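# Move green pen from blue plate to white plate

## Task

Take the green pen off the blue plate and set it on the white plate; at the finish neither gripper (nor a wrist camera cable) may be in contact with the pen.

## Robot and tools

Robot: two arms, left_arm and right_arm, each ending in a two-finger gripper. In the scene frame the origin sits at table-top height midway between the nominal bases, +x points out over the table, +z is up, and left_arm is on the +y side (image sides do not follow these names). Calibrated bases in the scene frame: left_arm at (-0.015, +0.340, 0) m, quat_wxyz (+1.000, 0, 0, -0.004); right_arm at (+0.046, -0.370, 0) m, quat_wxyz (+1.000, 0, 0, +0.015). Both bases have +z up. Every hand pose, hand target, velocity and wrist-camera pose for an arm is expressed in that arm's own base frame, not the scene frame; fixed cameras and the table use the scene frame. Printed hand positions may be off by a few cm, more when the arm is stretched.

Gripper geometry: the fingers extend along the gripper's +z axis and close along its y axis. The reported end_effector_position is the spot between the pads, roughly 1 cm short of the fingertips.

The row format (shared by execute_actions and move): 16 numbers, always both arms. First left_arm: x, y, z (metres), qw, qx, qy, qz (w first), opening; then the same eight for right_arm. Position and quaternion are an absolute pose in that arm's base frame. Opening runs from -1 (closed) to +1 (fully open, 0.093 m).

execute_actions(actions, cameras): actions is a list of actions; each action is a list of 1 to 15 rows, each row lasting one 1/30 s step; a short action repeats its final row until 15 steps are used. An action is rejected for both arms if any target lies more than 0.6 m from the gripper's current spot along any of that gripper's axes; a malformed action, or a first action failing this against the last reported state, voids the whole call. An empty actions list simply reports state and images. To hold a gripper's orientation, repeat the same quaternion every row rather than copying the drifting reported one. An idle arm should get the exact pose from the last result before it stopped, plus its desired opening, in every call. cameras picks images: omitted/null/["all"] gives all, [] gives none; names are cam_head_left, cam_head_right, cam_left_wrist, cam_right_wrist (each 672x504).

move(target, speed, blend, opening_speed, blocking, cameras): straight-line Cartesian path for each gripper from its Hand target to the given row (or through a list of up to 15 rows, sharing 10 s total). No 0.6 m limit. speed is in m/s, 0.002 to 2.9 (default 0.25), one value or one per target; rotation is capped at twice that in rad/s. blend (m) rounds corners at intermediate targets; 0 means no rounding. opening_speed (at least 0.2 per second on the -1..+1 scale) ramps the finger command. blocking=false returns after about 0.5 s while motion continues; a new move replaces the running one. Paths ignore obstacles and the other arm, and should not pass near an arm's own base (route around it). Faster motion means more lag, overshoot and harder impacts. Opening changes in later list targets wait until everything is at rest. The result adds a move: line, e.g. done (within 10 mm and 2 degrees), off_target, moving, held, fault, plus limits such as paced (pose clipped) or held (steps withheld). done does not prove contact or its absence.

wait(seconds 0 to 10): lets time pass with the last commands held. stop(): brakes a running move. zoom_image(camera, region [x0,y0,x1,y1] in pixels, max 504x504): enlarged view of the latest image of that camera. finished_scene(scene): ends the scene (number 1 or 2), irreversible; only call once the pen rests on the white plate untouched.

Controller behaviour: each step the commanded orientation is clipped to within 40 degrees of the measured one; the arm may not reach the pose in one action, and Hand target in the result shows where it is actually being sent. Friction and gravity can leave the gripper low, short or tilted, especially at long reach; small moves may fail or go sideways, so check position and tilt after each motion. A clearance check may block commands bringing the arms close, but not gripper-to-gripper collisions.

Grip readings: grip_measured uses the -1..+1 scale. Pads meet near -0.94; an object of width w mm reads about -0.94 + 0.0208*w. Readings may sit up to 0.02 high. For a firm grip on a rigid object send about 0.24 below its width reading; round or thin items like a pen may need lower. Keep sending that value to hold; send a value well above the width reading to release. Avoid a sudden very low command (brief hard squeeze). Joint positions end with the finger gap in metres.

Joint ranges (rad): waist -2.618 to 3.054, shoulder 0 to 3.142, elbow 0 to 3.142 (straight at 2.901), wrist pitch and yaw -1.571 to 1.571, wrist roll -2.094 to 2.094. Joint torques follow the joint order; the first three wrap at ±28 N m.

Things to avoid: dropping the pen or releasing it while moving, hitting or pressing hard on things, arm-to-arm contact (including one gripper closing on the other's fingers), anything leaving the table, arm stops. Motor heat rises when holding loads, stretching out, or pushing at unreachable poses; MOTOR HOT appears at 75 °C, an over-temperature fold at 90 °C disables that arm.

Each tool is called after "Call:" as a command line: name --argument value for each argument, lists and objects as JSON in quotes; but a table of rows of numbers goes row by row, as --pt "numbers of a row", without its own name.

## Session

Call:
execute_actions --actions '[]'

Scene clock: 0.00 s.
left_arm: end_effector_position=(+0.3778, +0.0433, +0.0662) grip_measured=+1.000 end_effector_quat_wxyz=(+0.538, -0.102, +0.832, +0.092) | right_arm: end_effector_position=(+0.3883, -0.0296, +0.0658) grip_measured=+1.000 end_effector_quat_wxyz=(+0.518, +0.069, +0.847, -0.101)
Joint positions: left_arm=[-0.004 1.596 0.356 0.807 -0.27 -0.075 0.093] | right_arm=[0.046 1.599 0.425 0.694 0.285 0.036 0.093]
Joint velocities: within noise
Joint torques (N m): no reading
Motor temperatures (°C): left_arm=[26 28 30 30 26 28 26] | right_arm=[27 30 26 26 26 27 27]
Heat: left arm: 30 °C; right arm: 30 °C.
Hand target: left_arm +0.3805, +0.0433, +0.0712; +0.544, -0.103, +0.828, +0.092 | right_arm +0.3904, -0.0295, +0.0699; +0.523, +0.070, +0.844, -0.100
Tool commands: left_gripper/opening=+1.0 right_gripper/opening=+1.0

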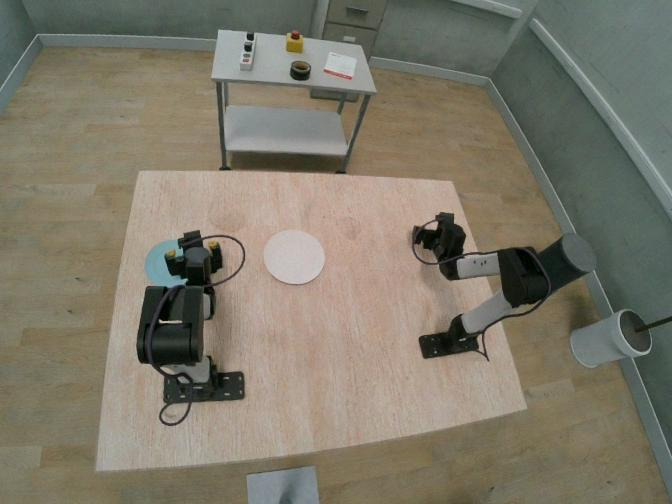

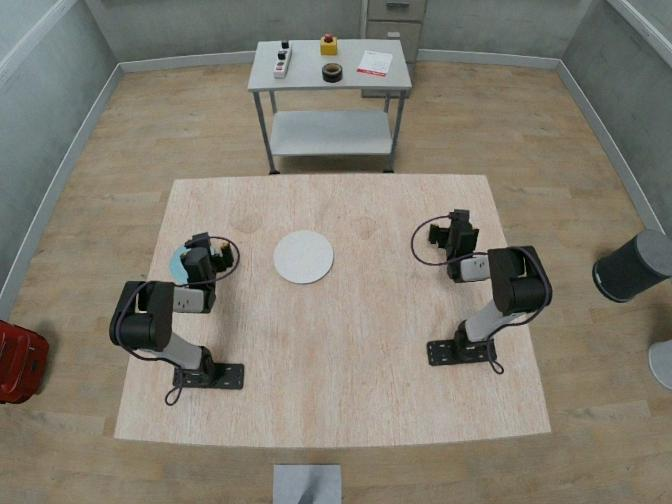

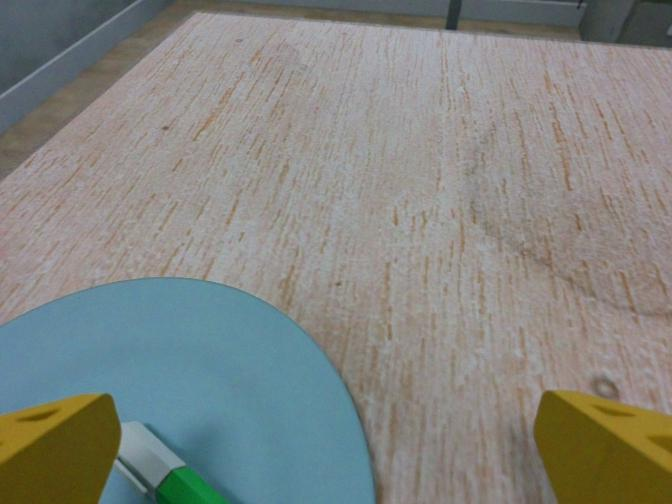

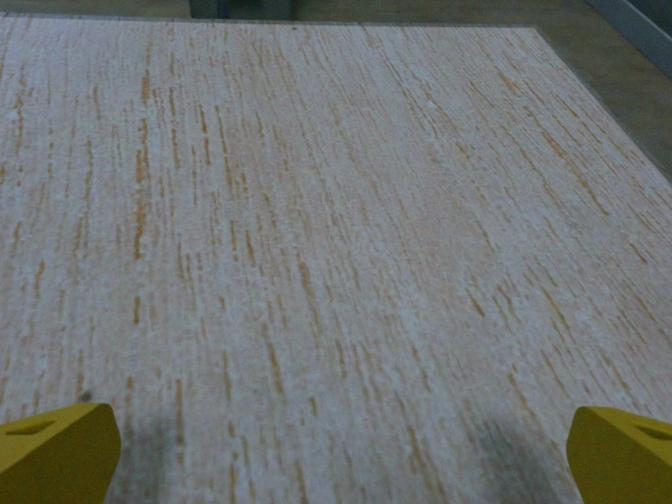

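Call:
move --target '[0.28,0.08,0.2,0.13,0,0.99,0,1,0.3904,-0.0295,0.0699,0.523,0.07,0.844,-0.1,1]' --speed 0.5

Scene clock: 8.17 s.
left_arm: end_effector_position=(+0.2740, +0.0813, +0.1899) grip_measured=+1.000 end_effector_quat_wxyz=(+0.121, -0.013, +0.993, +0.006) | right_arm: end_effector_position=(+0.3883, -0.0296, +0.0658) grip_measured=+1.000 end_effector_quat_wxyz=(+0.518, +0.069, +0.847, -0.101)
Joint positions: left_arm=[0.325 1.428 1.39 -1.299 0.063 0.292 0.093] | right_arm=[0.046 1.599 0.425 0.694 0.285 0.036 0.093]
Joint velocities: within noise
Joint torques (N m): left_arm=[0.38 -3.48 11.29 0.78 0.29 0.21] | right_arm=[0.18 -6.05 5.26 2.63 0.01 0.08]
Motor temperatures (°C): left_arm=[26 28 31 32 26 28 26] | right_arm=[27 31 27 29 26 27 27]
Heat: left arm: 32 °C; right arm: 31 °C.
Hand target: left_arm +0.2786, +0.0812, +0.2009; +0.131, -0.006, +0.991, +0.001 | right_arm +0.3904, -0.0295, +0.0699; +0.523, +0.070, +0.844, -0.100
Off the commanded pose: left_arm 0.012 m, 2 deg | right_arm 0.005 m, 1 deg.
move: off_target (left_arm)

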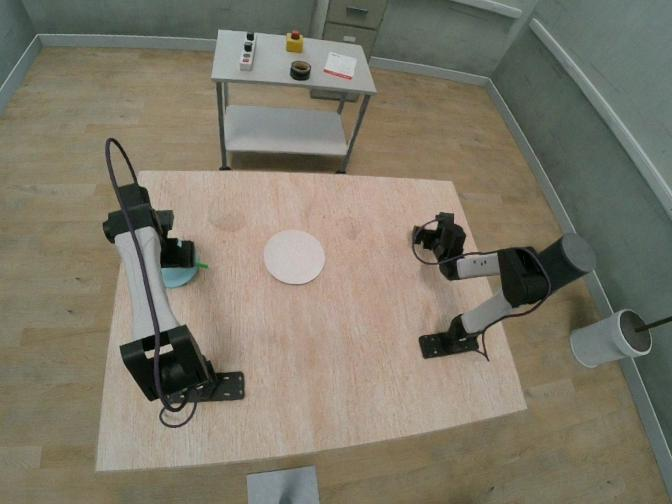

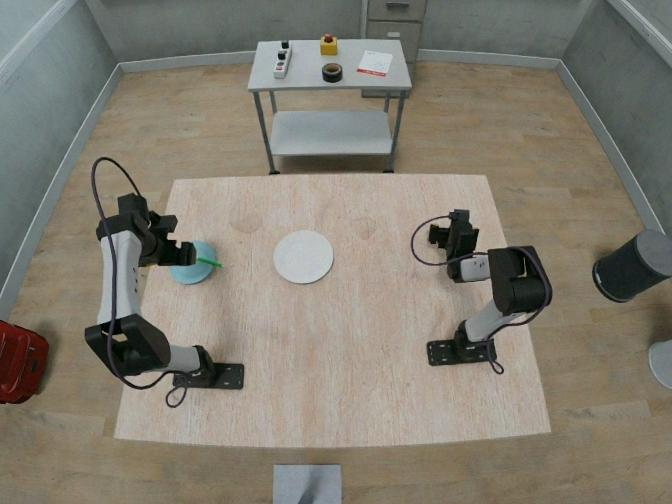

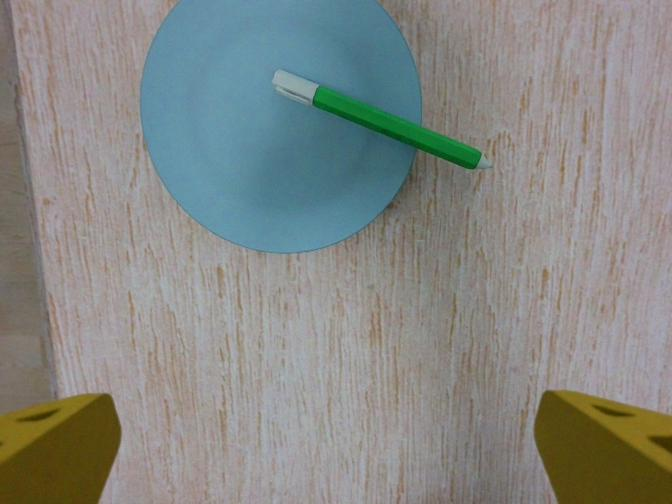

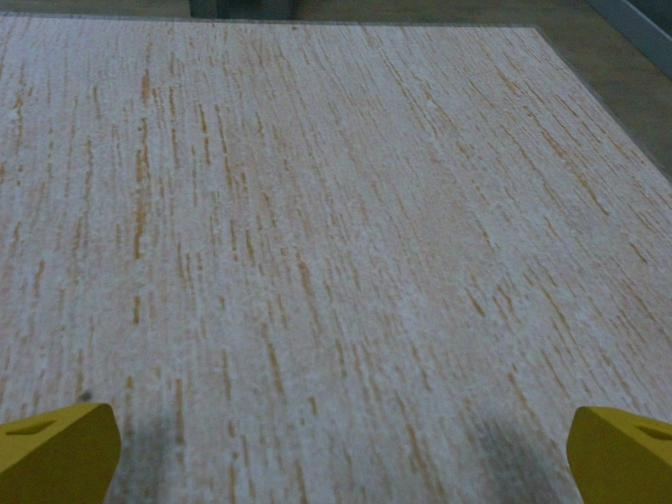

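Call:
move --target '[0.338,0.06,0.125,0,-0.545,0.839,0,0.3,0.3904,-0.0295,0.0699,0.523,0.07,0.844,-0.1,1]' --speed 0.5 --cameras '["cam_left_wrist","cam_head_right"]'

Scene clock: 30.97 s.
left_arm: end_effector_position=(+0.3315, +0.0568, +0.1202) grip_measured=+0.303 end_effector_quat_wxyz=(-0.010, -0.537, +0.843, -0.012) | right_arm: end_effector_position=(+0.3883, -0.0296, +0.0658) grip_measured=+1.000 end_effector_quat_wxyz=(+0.518, +0.069, +0.847, -0.101)
Joint positions: left_arm=[0.184 1.825 1.559 -1.314 0.029 -0.951 0.06] | right_arm=[0.046 1.599 0.425 0.694 0.285 0.036 0.093]
Joint velocities: within noise
Joint torques (N m): left_arm=[-0.88 -5.78 10.3 0.31 -0.24 -0.15] | right_arm=[0.16 -6.05 5.19 2.63 0.01 0.08]
Motor temperatures (°C): left_arm=[26 29 37 31 26 28 26] | right_arm=[27 32 28 32 26 27 27]
Heat: left arm: 37 °C; right arm: 32 °C.
Hand target: left_arm +0.3382, +0.0581, +0.1254; -0.001, -0.540, +0.841, -0.005 | right_arm +0.3904, -0.0295, +0.0699; +0.523, +0.070, +0.844, -0.100
Off the commanded pose: left_arm 0.009 m, 2 deg | right_arm 0.005 m, 1 deg.
move: done
Images, in order (width x height): cam_head_right 672x504, cam_left_wrist 672x504.

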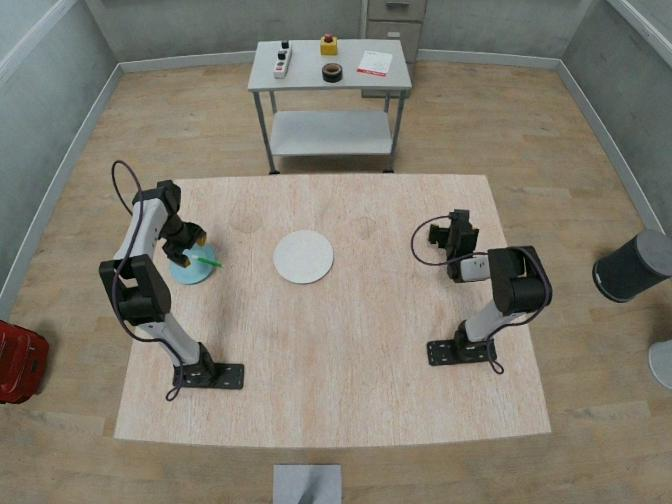

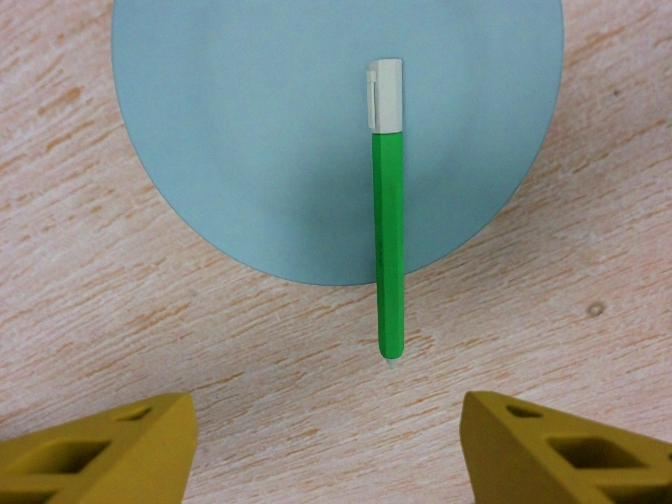

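Call:
move --target '[0.358,0.055,0.075,0,-0.545,0.839,0,0.3,0.3904,-0.0295,0.0699,0.523,0.07,0.844,-0.1,1]' --speed 0.3 --cameras '["cam_left_wrist","cam_head_right"]'

Call:
zoom_image --camera "cam_head_right" --region '[140, 200, 260, 300]'

Scene clock: 48.33 s.
left_arm: end_effector_position=(+0.3595, +0.0541, +0.0840) grip_measured=+0.303 end_effector_quat_wxyz=(+0.001, -0.541, +0.841, -0.013) | right_arm: end_effector_position=(+0.3883, -0.0296, +0.0658) grip_measured=+1.000 end_effector_quat_wxyz=(+0.518, +0.069, +0.847, -0.101)
Joint positions: left_arm=[0.16 1.922 1.542 -1.179 0.023 -0.983 0.06] | right_arm=[0.046 1.599 0.425 0.694 0.285 0.036 0.093]
Joint velocities: within noise
Joint torques (N m): left_arm=[-0.73 -6.86 4.97 0.67 -0.3 -0.15] | right_arm=[0.2 -6.06 5.19 2.63 0.01 0.08]
Motor temperatures (°C): left_arm=[26 31 37 30 26 28 26] | right_arm=[27 32 29 34 26 27 27]
Heat: left arm: 37 °C; right arm: 34 °C.
Hand target: left_arm +0.3580, +0.0550, +0.0752; +0.000, -0.544, +0.839, +0.000 | right_arm +0.3904, -0.0295, +0.0699; +0.523, +0.070, +0.844, -0.100
Off the commanded pose: left_arm 0.009 m, 2 deg | right_arm 0.005 m, 1 deg.
move: done
Images, in order (width x height): cam_head_right 672x504, cam_left_wrist 672x504.

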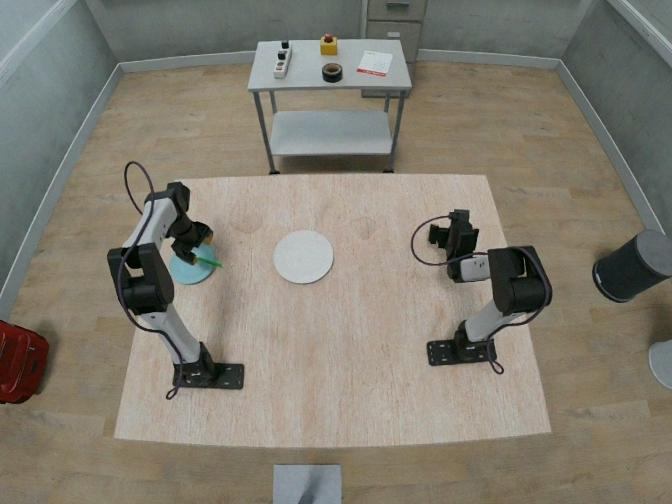

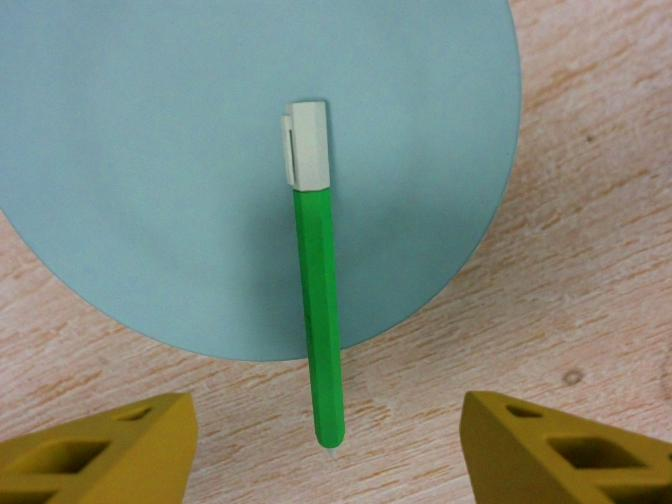

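Scaled by 4.200.

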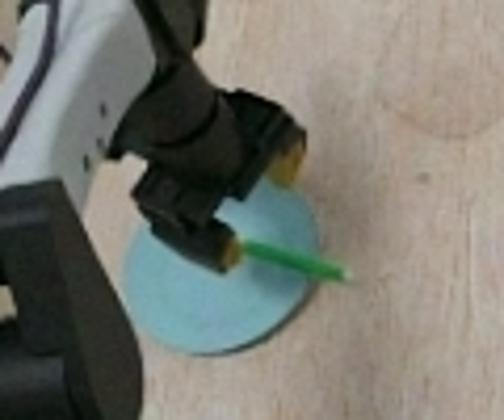

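Call:
move --target '[0.362,0.067,0.033,0,-0.579,0.815,0,0.3,0.3904,-0.0295,0.0699,0.523,0.07,0.844,-0.1,1]' --speed 0.15 --cameras '["cam_left_wrist","cam_head_right"]'

Call:
zoom_image --camera "cam_head_right" --region '[140, 200, 260, 300]'

Scene clock: 67.77 s.
left_arm: end_effector_position=(+0.3655, +0.0609, +0.0424) grip_measured=+0.303 end_effector_quat_wxyz=(+0.001, -0.570, +0.822, -0.012) | right_arm: end_effector_position=(+0.3883, -0.0296, +0.0658) grip_measured=+1.000 end_effector_quat_wxyz=(+0.518, +0.069, +0.847, -0.101)
Joint positions: left_arm=[0.175 1.981 1.457 -1.033 0.021 -1.038 0.06] | right_arm=[0.046 1.599 0.425 0.694 0.285 0.036 0.093]
Joint velocities: within noise
Joint torques (N m): left_arm=[0.69 -7.04 4.77 0.69 -0.3 -0.15] | right_arm=[0.2 -6.04 5.2 2.63 0.01 0.08]
Motor temperatures (°C): left_arm=[26 32 35 30 26 28 26] | right_arm=[27 33 30 35 26 27 27]
Heat: left arm: 35 °C; right arm: 35 °C.
Hand target: left_arm +0.3617, +0.0670, +0.0332; +0.000, -0.580, +0.815, +0.001 | right_arm +0.3904, -0.0295, +0.0699; +0.523, +0.070, +0.844, -0.100
Off the commanded pose: left_arm 0.012 m, 2 deg | right_arm 0.005 m, 1 deg.
move: off_target (left_arm)
Images, in order (width x height): cam_head_right 672x504, cam_left_wrist 672x504.

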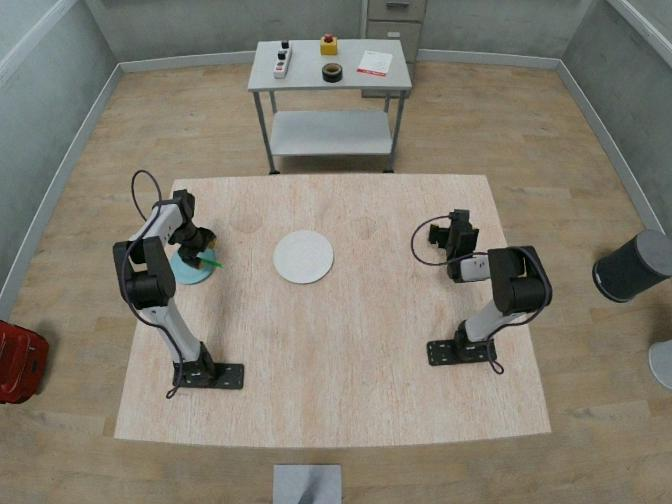

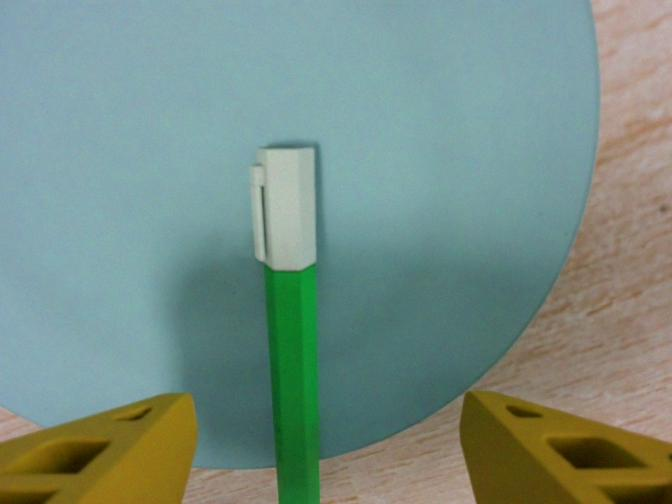

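Scaled by 4.200.

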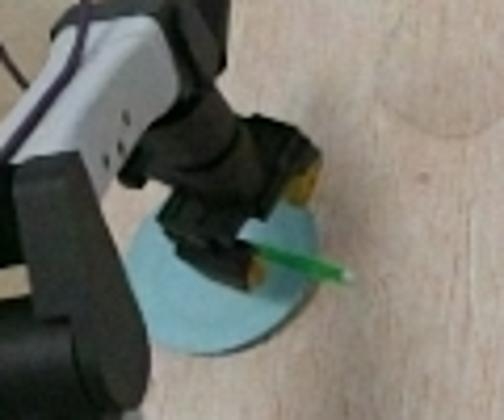

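Call:
move --target '[0.357,0.076,0.017,0,-0.575,0.818,0,0.3,0.3904,-0.0295,0.0699,0.523,0.07,0.844,-0.1,1]' --speed 0.12 --cameras '["cam_left_wrist","cam_head_right"]'

Scene clock: 73.47 s.
left_arm: end_effector_position=(+0.3618, +0.0708, +0.0281) grip_measured=+0.303 end_effector_quat_wxyz=(+0.004, -0.578, +0.816, -0.013) | right_arm: end_effector_position=(+0.3883, -0.0296, +0.0658) grip_measured=+1.000 end_effector_quat_wxyz=(+0.518, +0.069, +0.847, -0.101)
Joint positions: left_arm=[0.203 1.987 1.405 -0.972 0.021 -1.029 0.06] | right_arm=[0.046 1.599 0.425 0.694 0.285 0.036 0.093]
Joint velocities: within noise
Joint torques (N m): left_arm=[0.55 -6.76 4.52 0.72 -0.28 0.18] | right_arm=[0.17 -6.05 5.23 2.63 0.01 0.08]
Motor temperatures (°C): left_arm=[26 33 35 30 26 28 26] | right_arm=[27 33 30 35 26 27 27]
Heat: left arm: 35 °C; right arm: 35 °C.
Hand target: left_arm +0.3567, +0.0757, +0.0174; -0.001, -0.575, +0.818, +0.000 | right_arm +0.3904, -0.0295, +0.0699; +0.523, +0.070, +0.844, -0.100
Off the commanded pose: left_arm 0.013 m, 2 deg | right_arm 0.005 m, 1 deg.
move: off_target (left_arm)
Images, in order (width x height): cam_head_right 672x504, cam_left_wrist 672x504.

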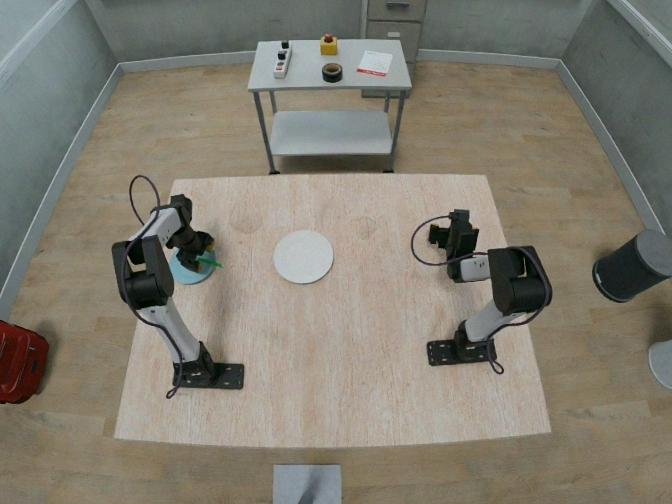

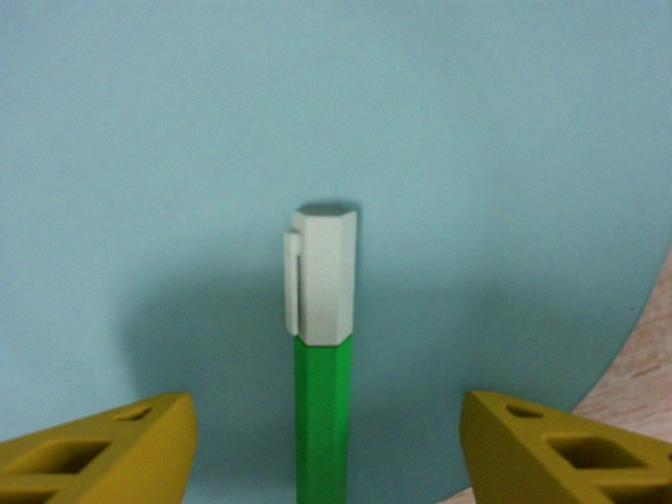

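Call:
move --pt "0.357 0.076 0.008 0 -0.575 0.818 0 0.3 0.3904 -0.0295 0.0699 0.523 0.07 0.844 -0.1 1" --pt "0.357 0.076 0.008 0 -0.575 0.818 0 -0.95 0.3904 -0.0295 0.0699 0.523 0.07 0.844 -0.1 1" --speed 0.08 --opening_speed 1.5 --cameras '["cam_left_wrist","cam_head_right"]'

Scene clock: 81.97 s.
left_arm: end_effector_position=(+0.3645, +0.0713, +0.0208) grip_measured=-0.908 end_effector_quat_wxyz=(+0.009, -0.577, +0.816, -0.016) | right_arm: end_effector_position=(+0.3883, -0.0296, +0.0658) grip_measured=+1.000 end_effector_quat_wxyz=(+0.518, +0.069, +0.847, -0.101)
Joint positions: left_arm=[0.203 1.996 1.387 -0.932 0.021 -1.029 0.002] | right_arm=[0.046 1.599 0.425 0.694 0.285 0.036 0.093]
Joint velocities: within noise
Joint torques (N m): left_arm=[0.54 -6.46 4.36 0.65 -0.26 0.18] | right_arm=[0.2 -6.08 5.24 2.63 0.01 0.08]
Motor temperatures (°C): left_arm=[26 34 34 30 26 28 26] | right_arm=[27 33 30 36 26 27 27]
Heat: left arm: 34 °C; right arm: 36 °C.
Hand target: left_arm +0.3567, +0.0756, +0.0083; -0.001, -0.575, +0.818, -0.001 | right_arm +0.3904, -0.0295, +0.0699; +0.523, +0.070, +0.844, -0.100
Off the commanded pose: left_arm 0.016 m, 2 deg | right_arm 0.005 m, 1 deg.
move: off_target (left_arm); target 2's new opening was sent with left_arm's hand 0.018 m and 2 deg from that target
Images, in order (width x height): cam_head_right 672x504, cam_left_wrist 672x504.

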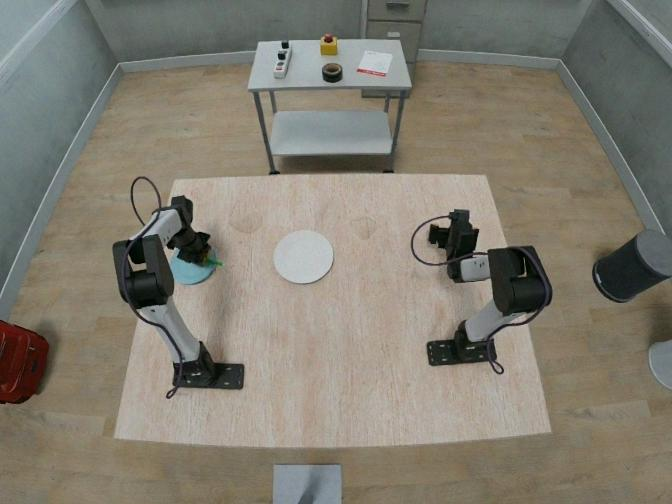

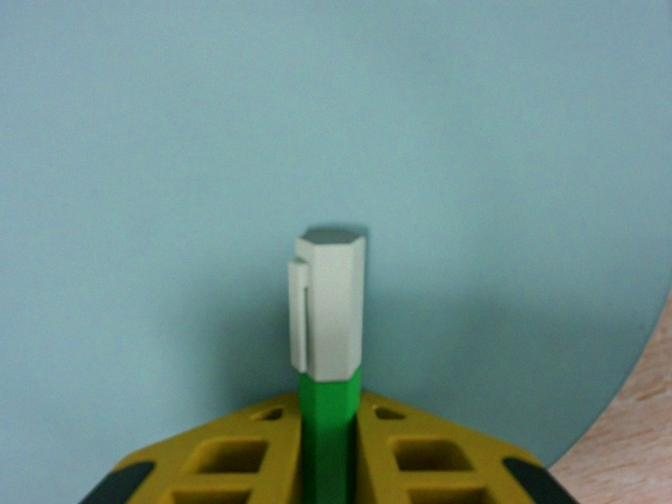

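Call:
move --pt "0.364 0.071 0.09 0 -0.575 0.818 0 -0.95 0.3904 -0.0295 0.0699 0.523 0.07 0.844 -0.1 1" --pt "0.378 -0.24 0.09 0 -0.259 0.966 0 -0.95 0.3904 -0.0295 0.0699 0.523 0.07 0.844 -0.1 1" --pt "0.376 -0.245 0.04 0 -0.259 0.966 0 -0.95 0.3904 -0.0295 0.0699 0.523 0.07 0.844 -0.1 1" --speed '[0.25,0.4,0.15]' --blend 0.03

Call:
zoom_image --camera "cam_head_right" --region '[240, 200, 360, 300]'

Scene clock: 95.57 s.
left_arm: end_effector_position=(+0.3744, -0.2484, +0.0519) grip_measured=-0.908 end_effector_quat_wxyz=(+0.000, -0.249, +0.968, -0.008) | right_arm: end_effector_position=(+0.3883, -0.0296, +0.0658) grip_measured=+1.000 end_effector_quat_wxyz=(+0.518, +0.069, +0.847, -0.101)
Joint positions: left_arm=[-0.582 2.296 1.988 -1.253 0.01 -1.086 0.002] | right_arm=[0.046 1.599 0.425 0.694 0.285 0.036 0.093]
Joint velocities: within noise
Joint torques (N m): left_arm=[0.4 -9.05 4.96 0.63 -0.2 -0.14] | right_arm=[0.21 -6.08 5.2 2.63 0.01 0.08]
Motor temperatures (°C): left_arm=[26 34 34 30 26 28 26] | right_arm=[27 33 30 37 26 27 27]
Heat: left arm: 34 °C; right arm: 37 °C.
Hand target: left_arm +0.3753, -0.2435, +0.0404; -0.001, -0.259, +0.966, +0.003 | right_arm +0.3904, -0.0295, +0.0699; +0.523, +0.070, +0.844, -0.100
Off the commanded pose: left_arm 0.012 m, 1 deg | right_arm 0.005 m, 1 deg.
move: off_target (left_arm); blend cut to 0.0251 m at target 2

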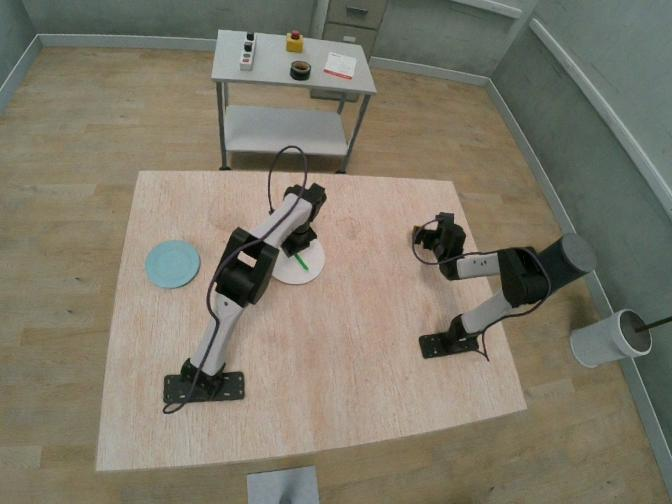

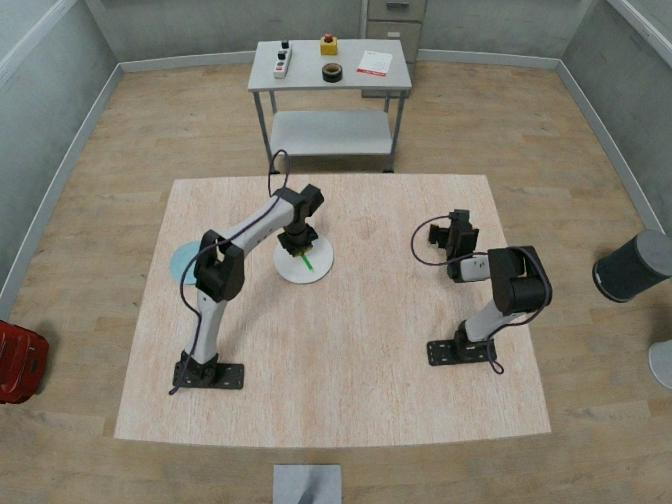

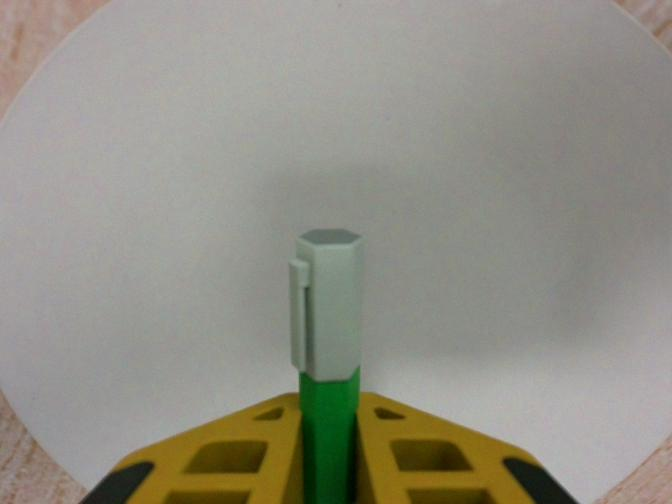

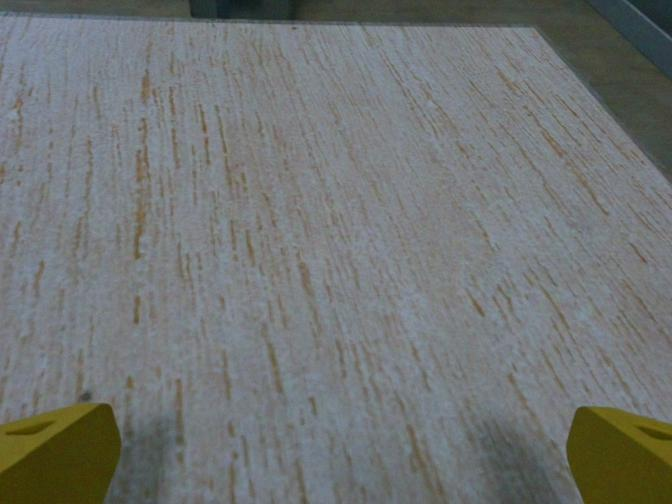

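Scaled by 4.200.

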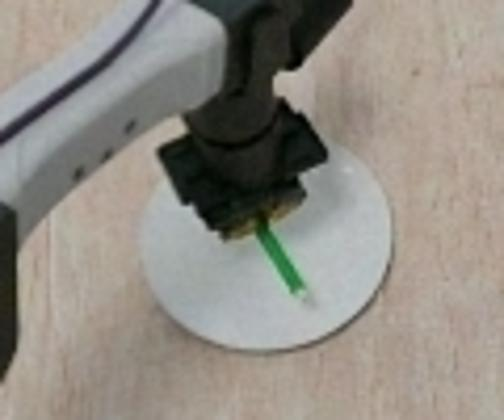

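Call:
move --pt "0.372 -0.247 0.009 0 -0.259 0.966 0 -0.95 0.3904 -0.0295 0.0699 0.523 0.07 0.844 -0.1 1" --pt "0.372 -0.247 0.009 0 -0.259 0.966 0 -0.4 0.3904 -0.0295 0.0699 0.523 0.07 0.844 -0.1 1" --speed 0.1 --opening_speed 1.5 --cameras '["cam_left_wrist"]'

Call:
move --target '[0.37,-0.247,0.13,0,-0.259,0.966,0,-0.4,0.3904,-0.0295,0.0699,0.523,0.07,0.844,-0.1,1]' --cameras '["cam_left_wrist","cam_head_right"]'

Scene clock: 103.70 s.
left_arm: end_effector_position=(+0.3725, -0.2471, +0.0231) grip_measured=-0.403 end_effector_quat_wxyz=(-0.001, -0.254, +0.967, -0.007) | right_arm: end_effector_position=(+0.3883, -0.0296, +0.0658) grip_measured=+1.000 end_effector_quat_wxyz=(+0.518, +0.069, +0.847, -0.101)
Joint positions: left_arm=[-0.582 2.302 1.885 -1.144 0.01 -1.095 0.026] | right_arm=[0.046 1.599 0.425 0.694 0.285 0.036 0.093]
Joint velocities: within noise
Joint torques (N m): left_arm=[-0.47 -8.7 4.67 0.78 -0.16 -0.15] | right_arm=[0.2 -6.04 5.2 2.63 0.01 0.09]
Motor temperatures (°C): left_arm=[26 36 33 30 26 28 27] | right_arm=[27 33 30 37 26 27 27]
Heat: left arm: 36 °C; right arm: 37 °C.
Hand target: left_arm +0.3716, -0.2467, +0.0092; +0.000, -0.259, +0.966, +0.000 | right_arm +0.3904, -0.0295, +0.0699; +0.523, +0.070, +0.844, -0.100
Off the commanded pose: left_arm 0.014 m, 1 deg | right_arm 0.005 m, 1 deg.
move: off_target (left_arm); target 2's new opening was sent with left_arm's hand 0.014 m and 1 deg from that target
Images, in order (width x height): cam_left_wrist 672x504.

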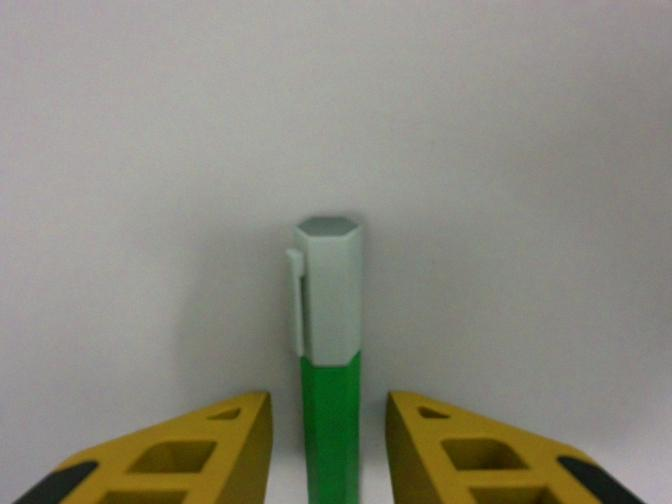

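Scene clock: 105.30 s.
left_arm: end_effector_position=(+0.3696, -0.2452, +0.1243) grip_measured=-0.403 end_effector_quat_wxyz=(-0.002, -0.254, +0.967, -0.006) | right_arm: end_effector_position=(+0.3883, -0.0296, +0.0658) grip_measured=+1.000 end_effector_quat_wxyz=(+0.518, +0.069, +0.847, -0.101)
Joint positions: left_arm=[-0.582 2.302 2.289 -1.552 0.01 -1.096 0.026] | right_arm=[0.046 1.599 0.425 0.694 0.285 0.036 0.093]
Joint velocities: within noise
Joint torques (N m): left_arm=[-0.69 -9.88 8.87 0.27 -0.16 -0.15] | right_arm=[0.2 -6.04 5.19 2.63 0.01 0.08]
Motor temperatures (°C): left_arm=[26 36 33 30 26 28 27] | right_arm=[27 33 30 37 26 27 27]
Heat: left arm: 36 °C; right arm: 37 °C.
Hand target: left_arm +0.3700, -0.2470, +0.1297; +0.005, -0.259, +0.966, -0.006 | right_arm +0.3904, -0.0295, +0.0699; +0.523, +0.070, +0.844, -0.100
Off the commanded pose: left_arm 0.006 m, 1 deg | right_arm 0.005 m, 1 deg.
joint sent to its limit (left arm) — joint 4 (wrist pitch), lower limit. The joint targets still meet the commanded pose.
move: done
Images, in order (width x height): cam_head_right 672x504, cam_left_wrist 672x504.

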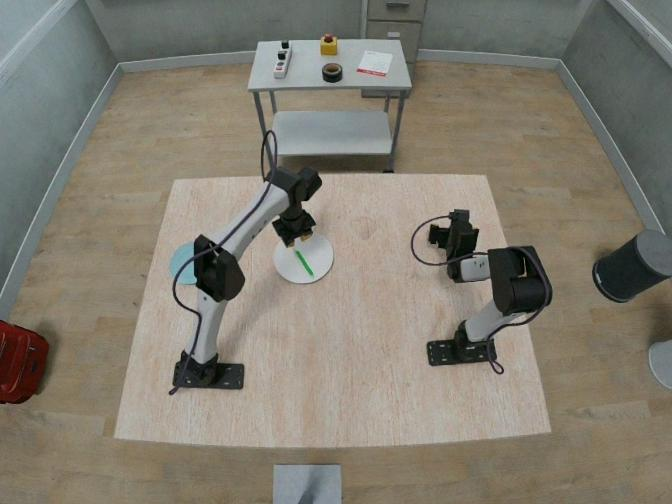

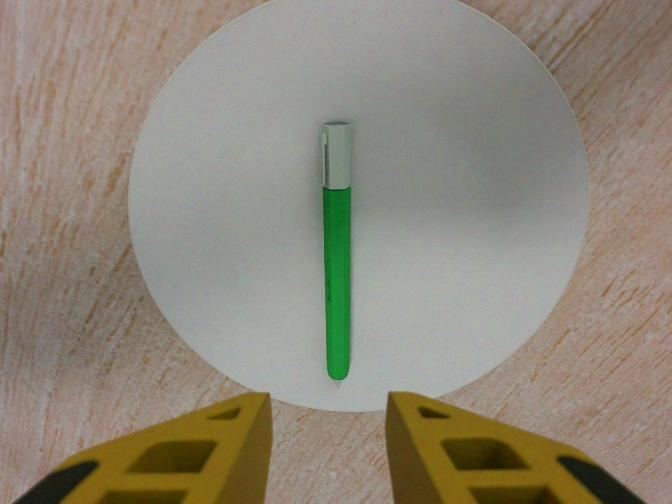

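Call:
finished_scene --scene 1

The scene is finished: the task was done.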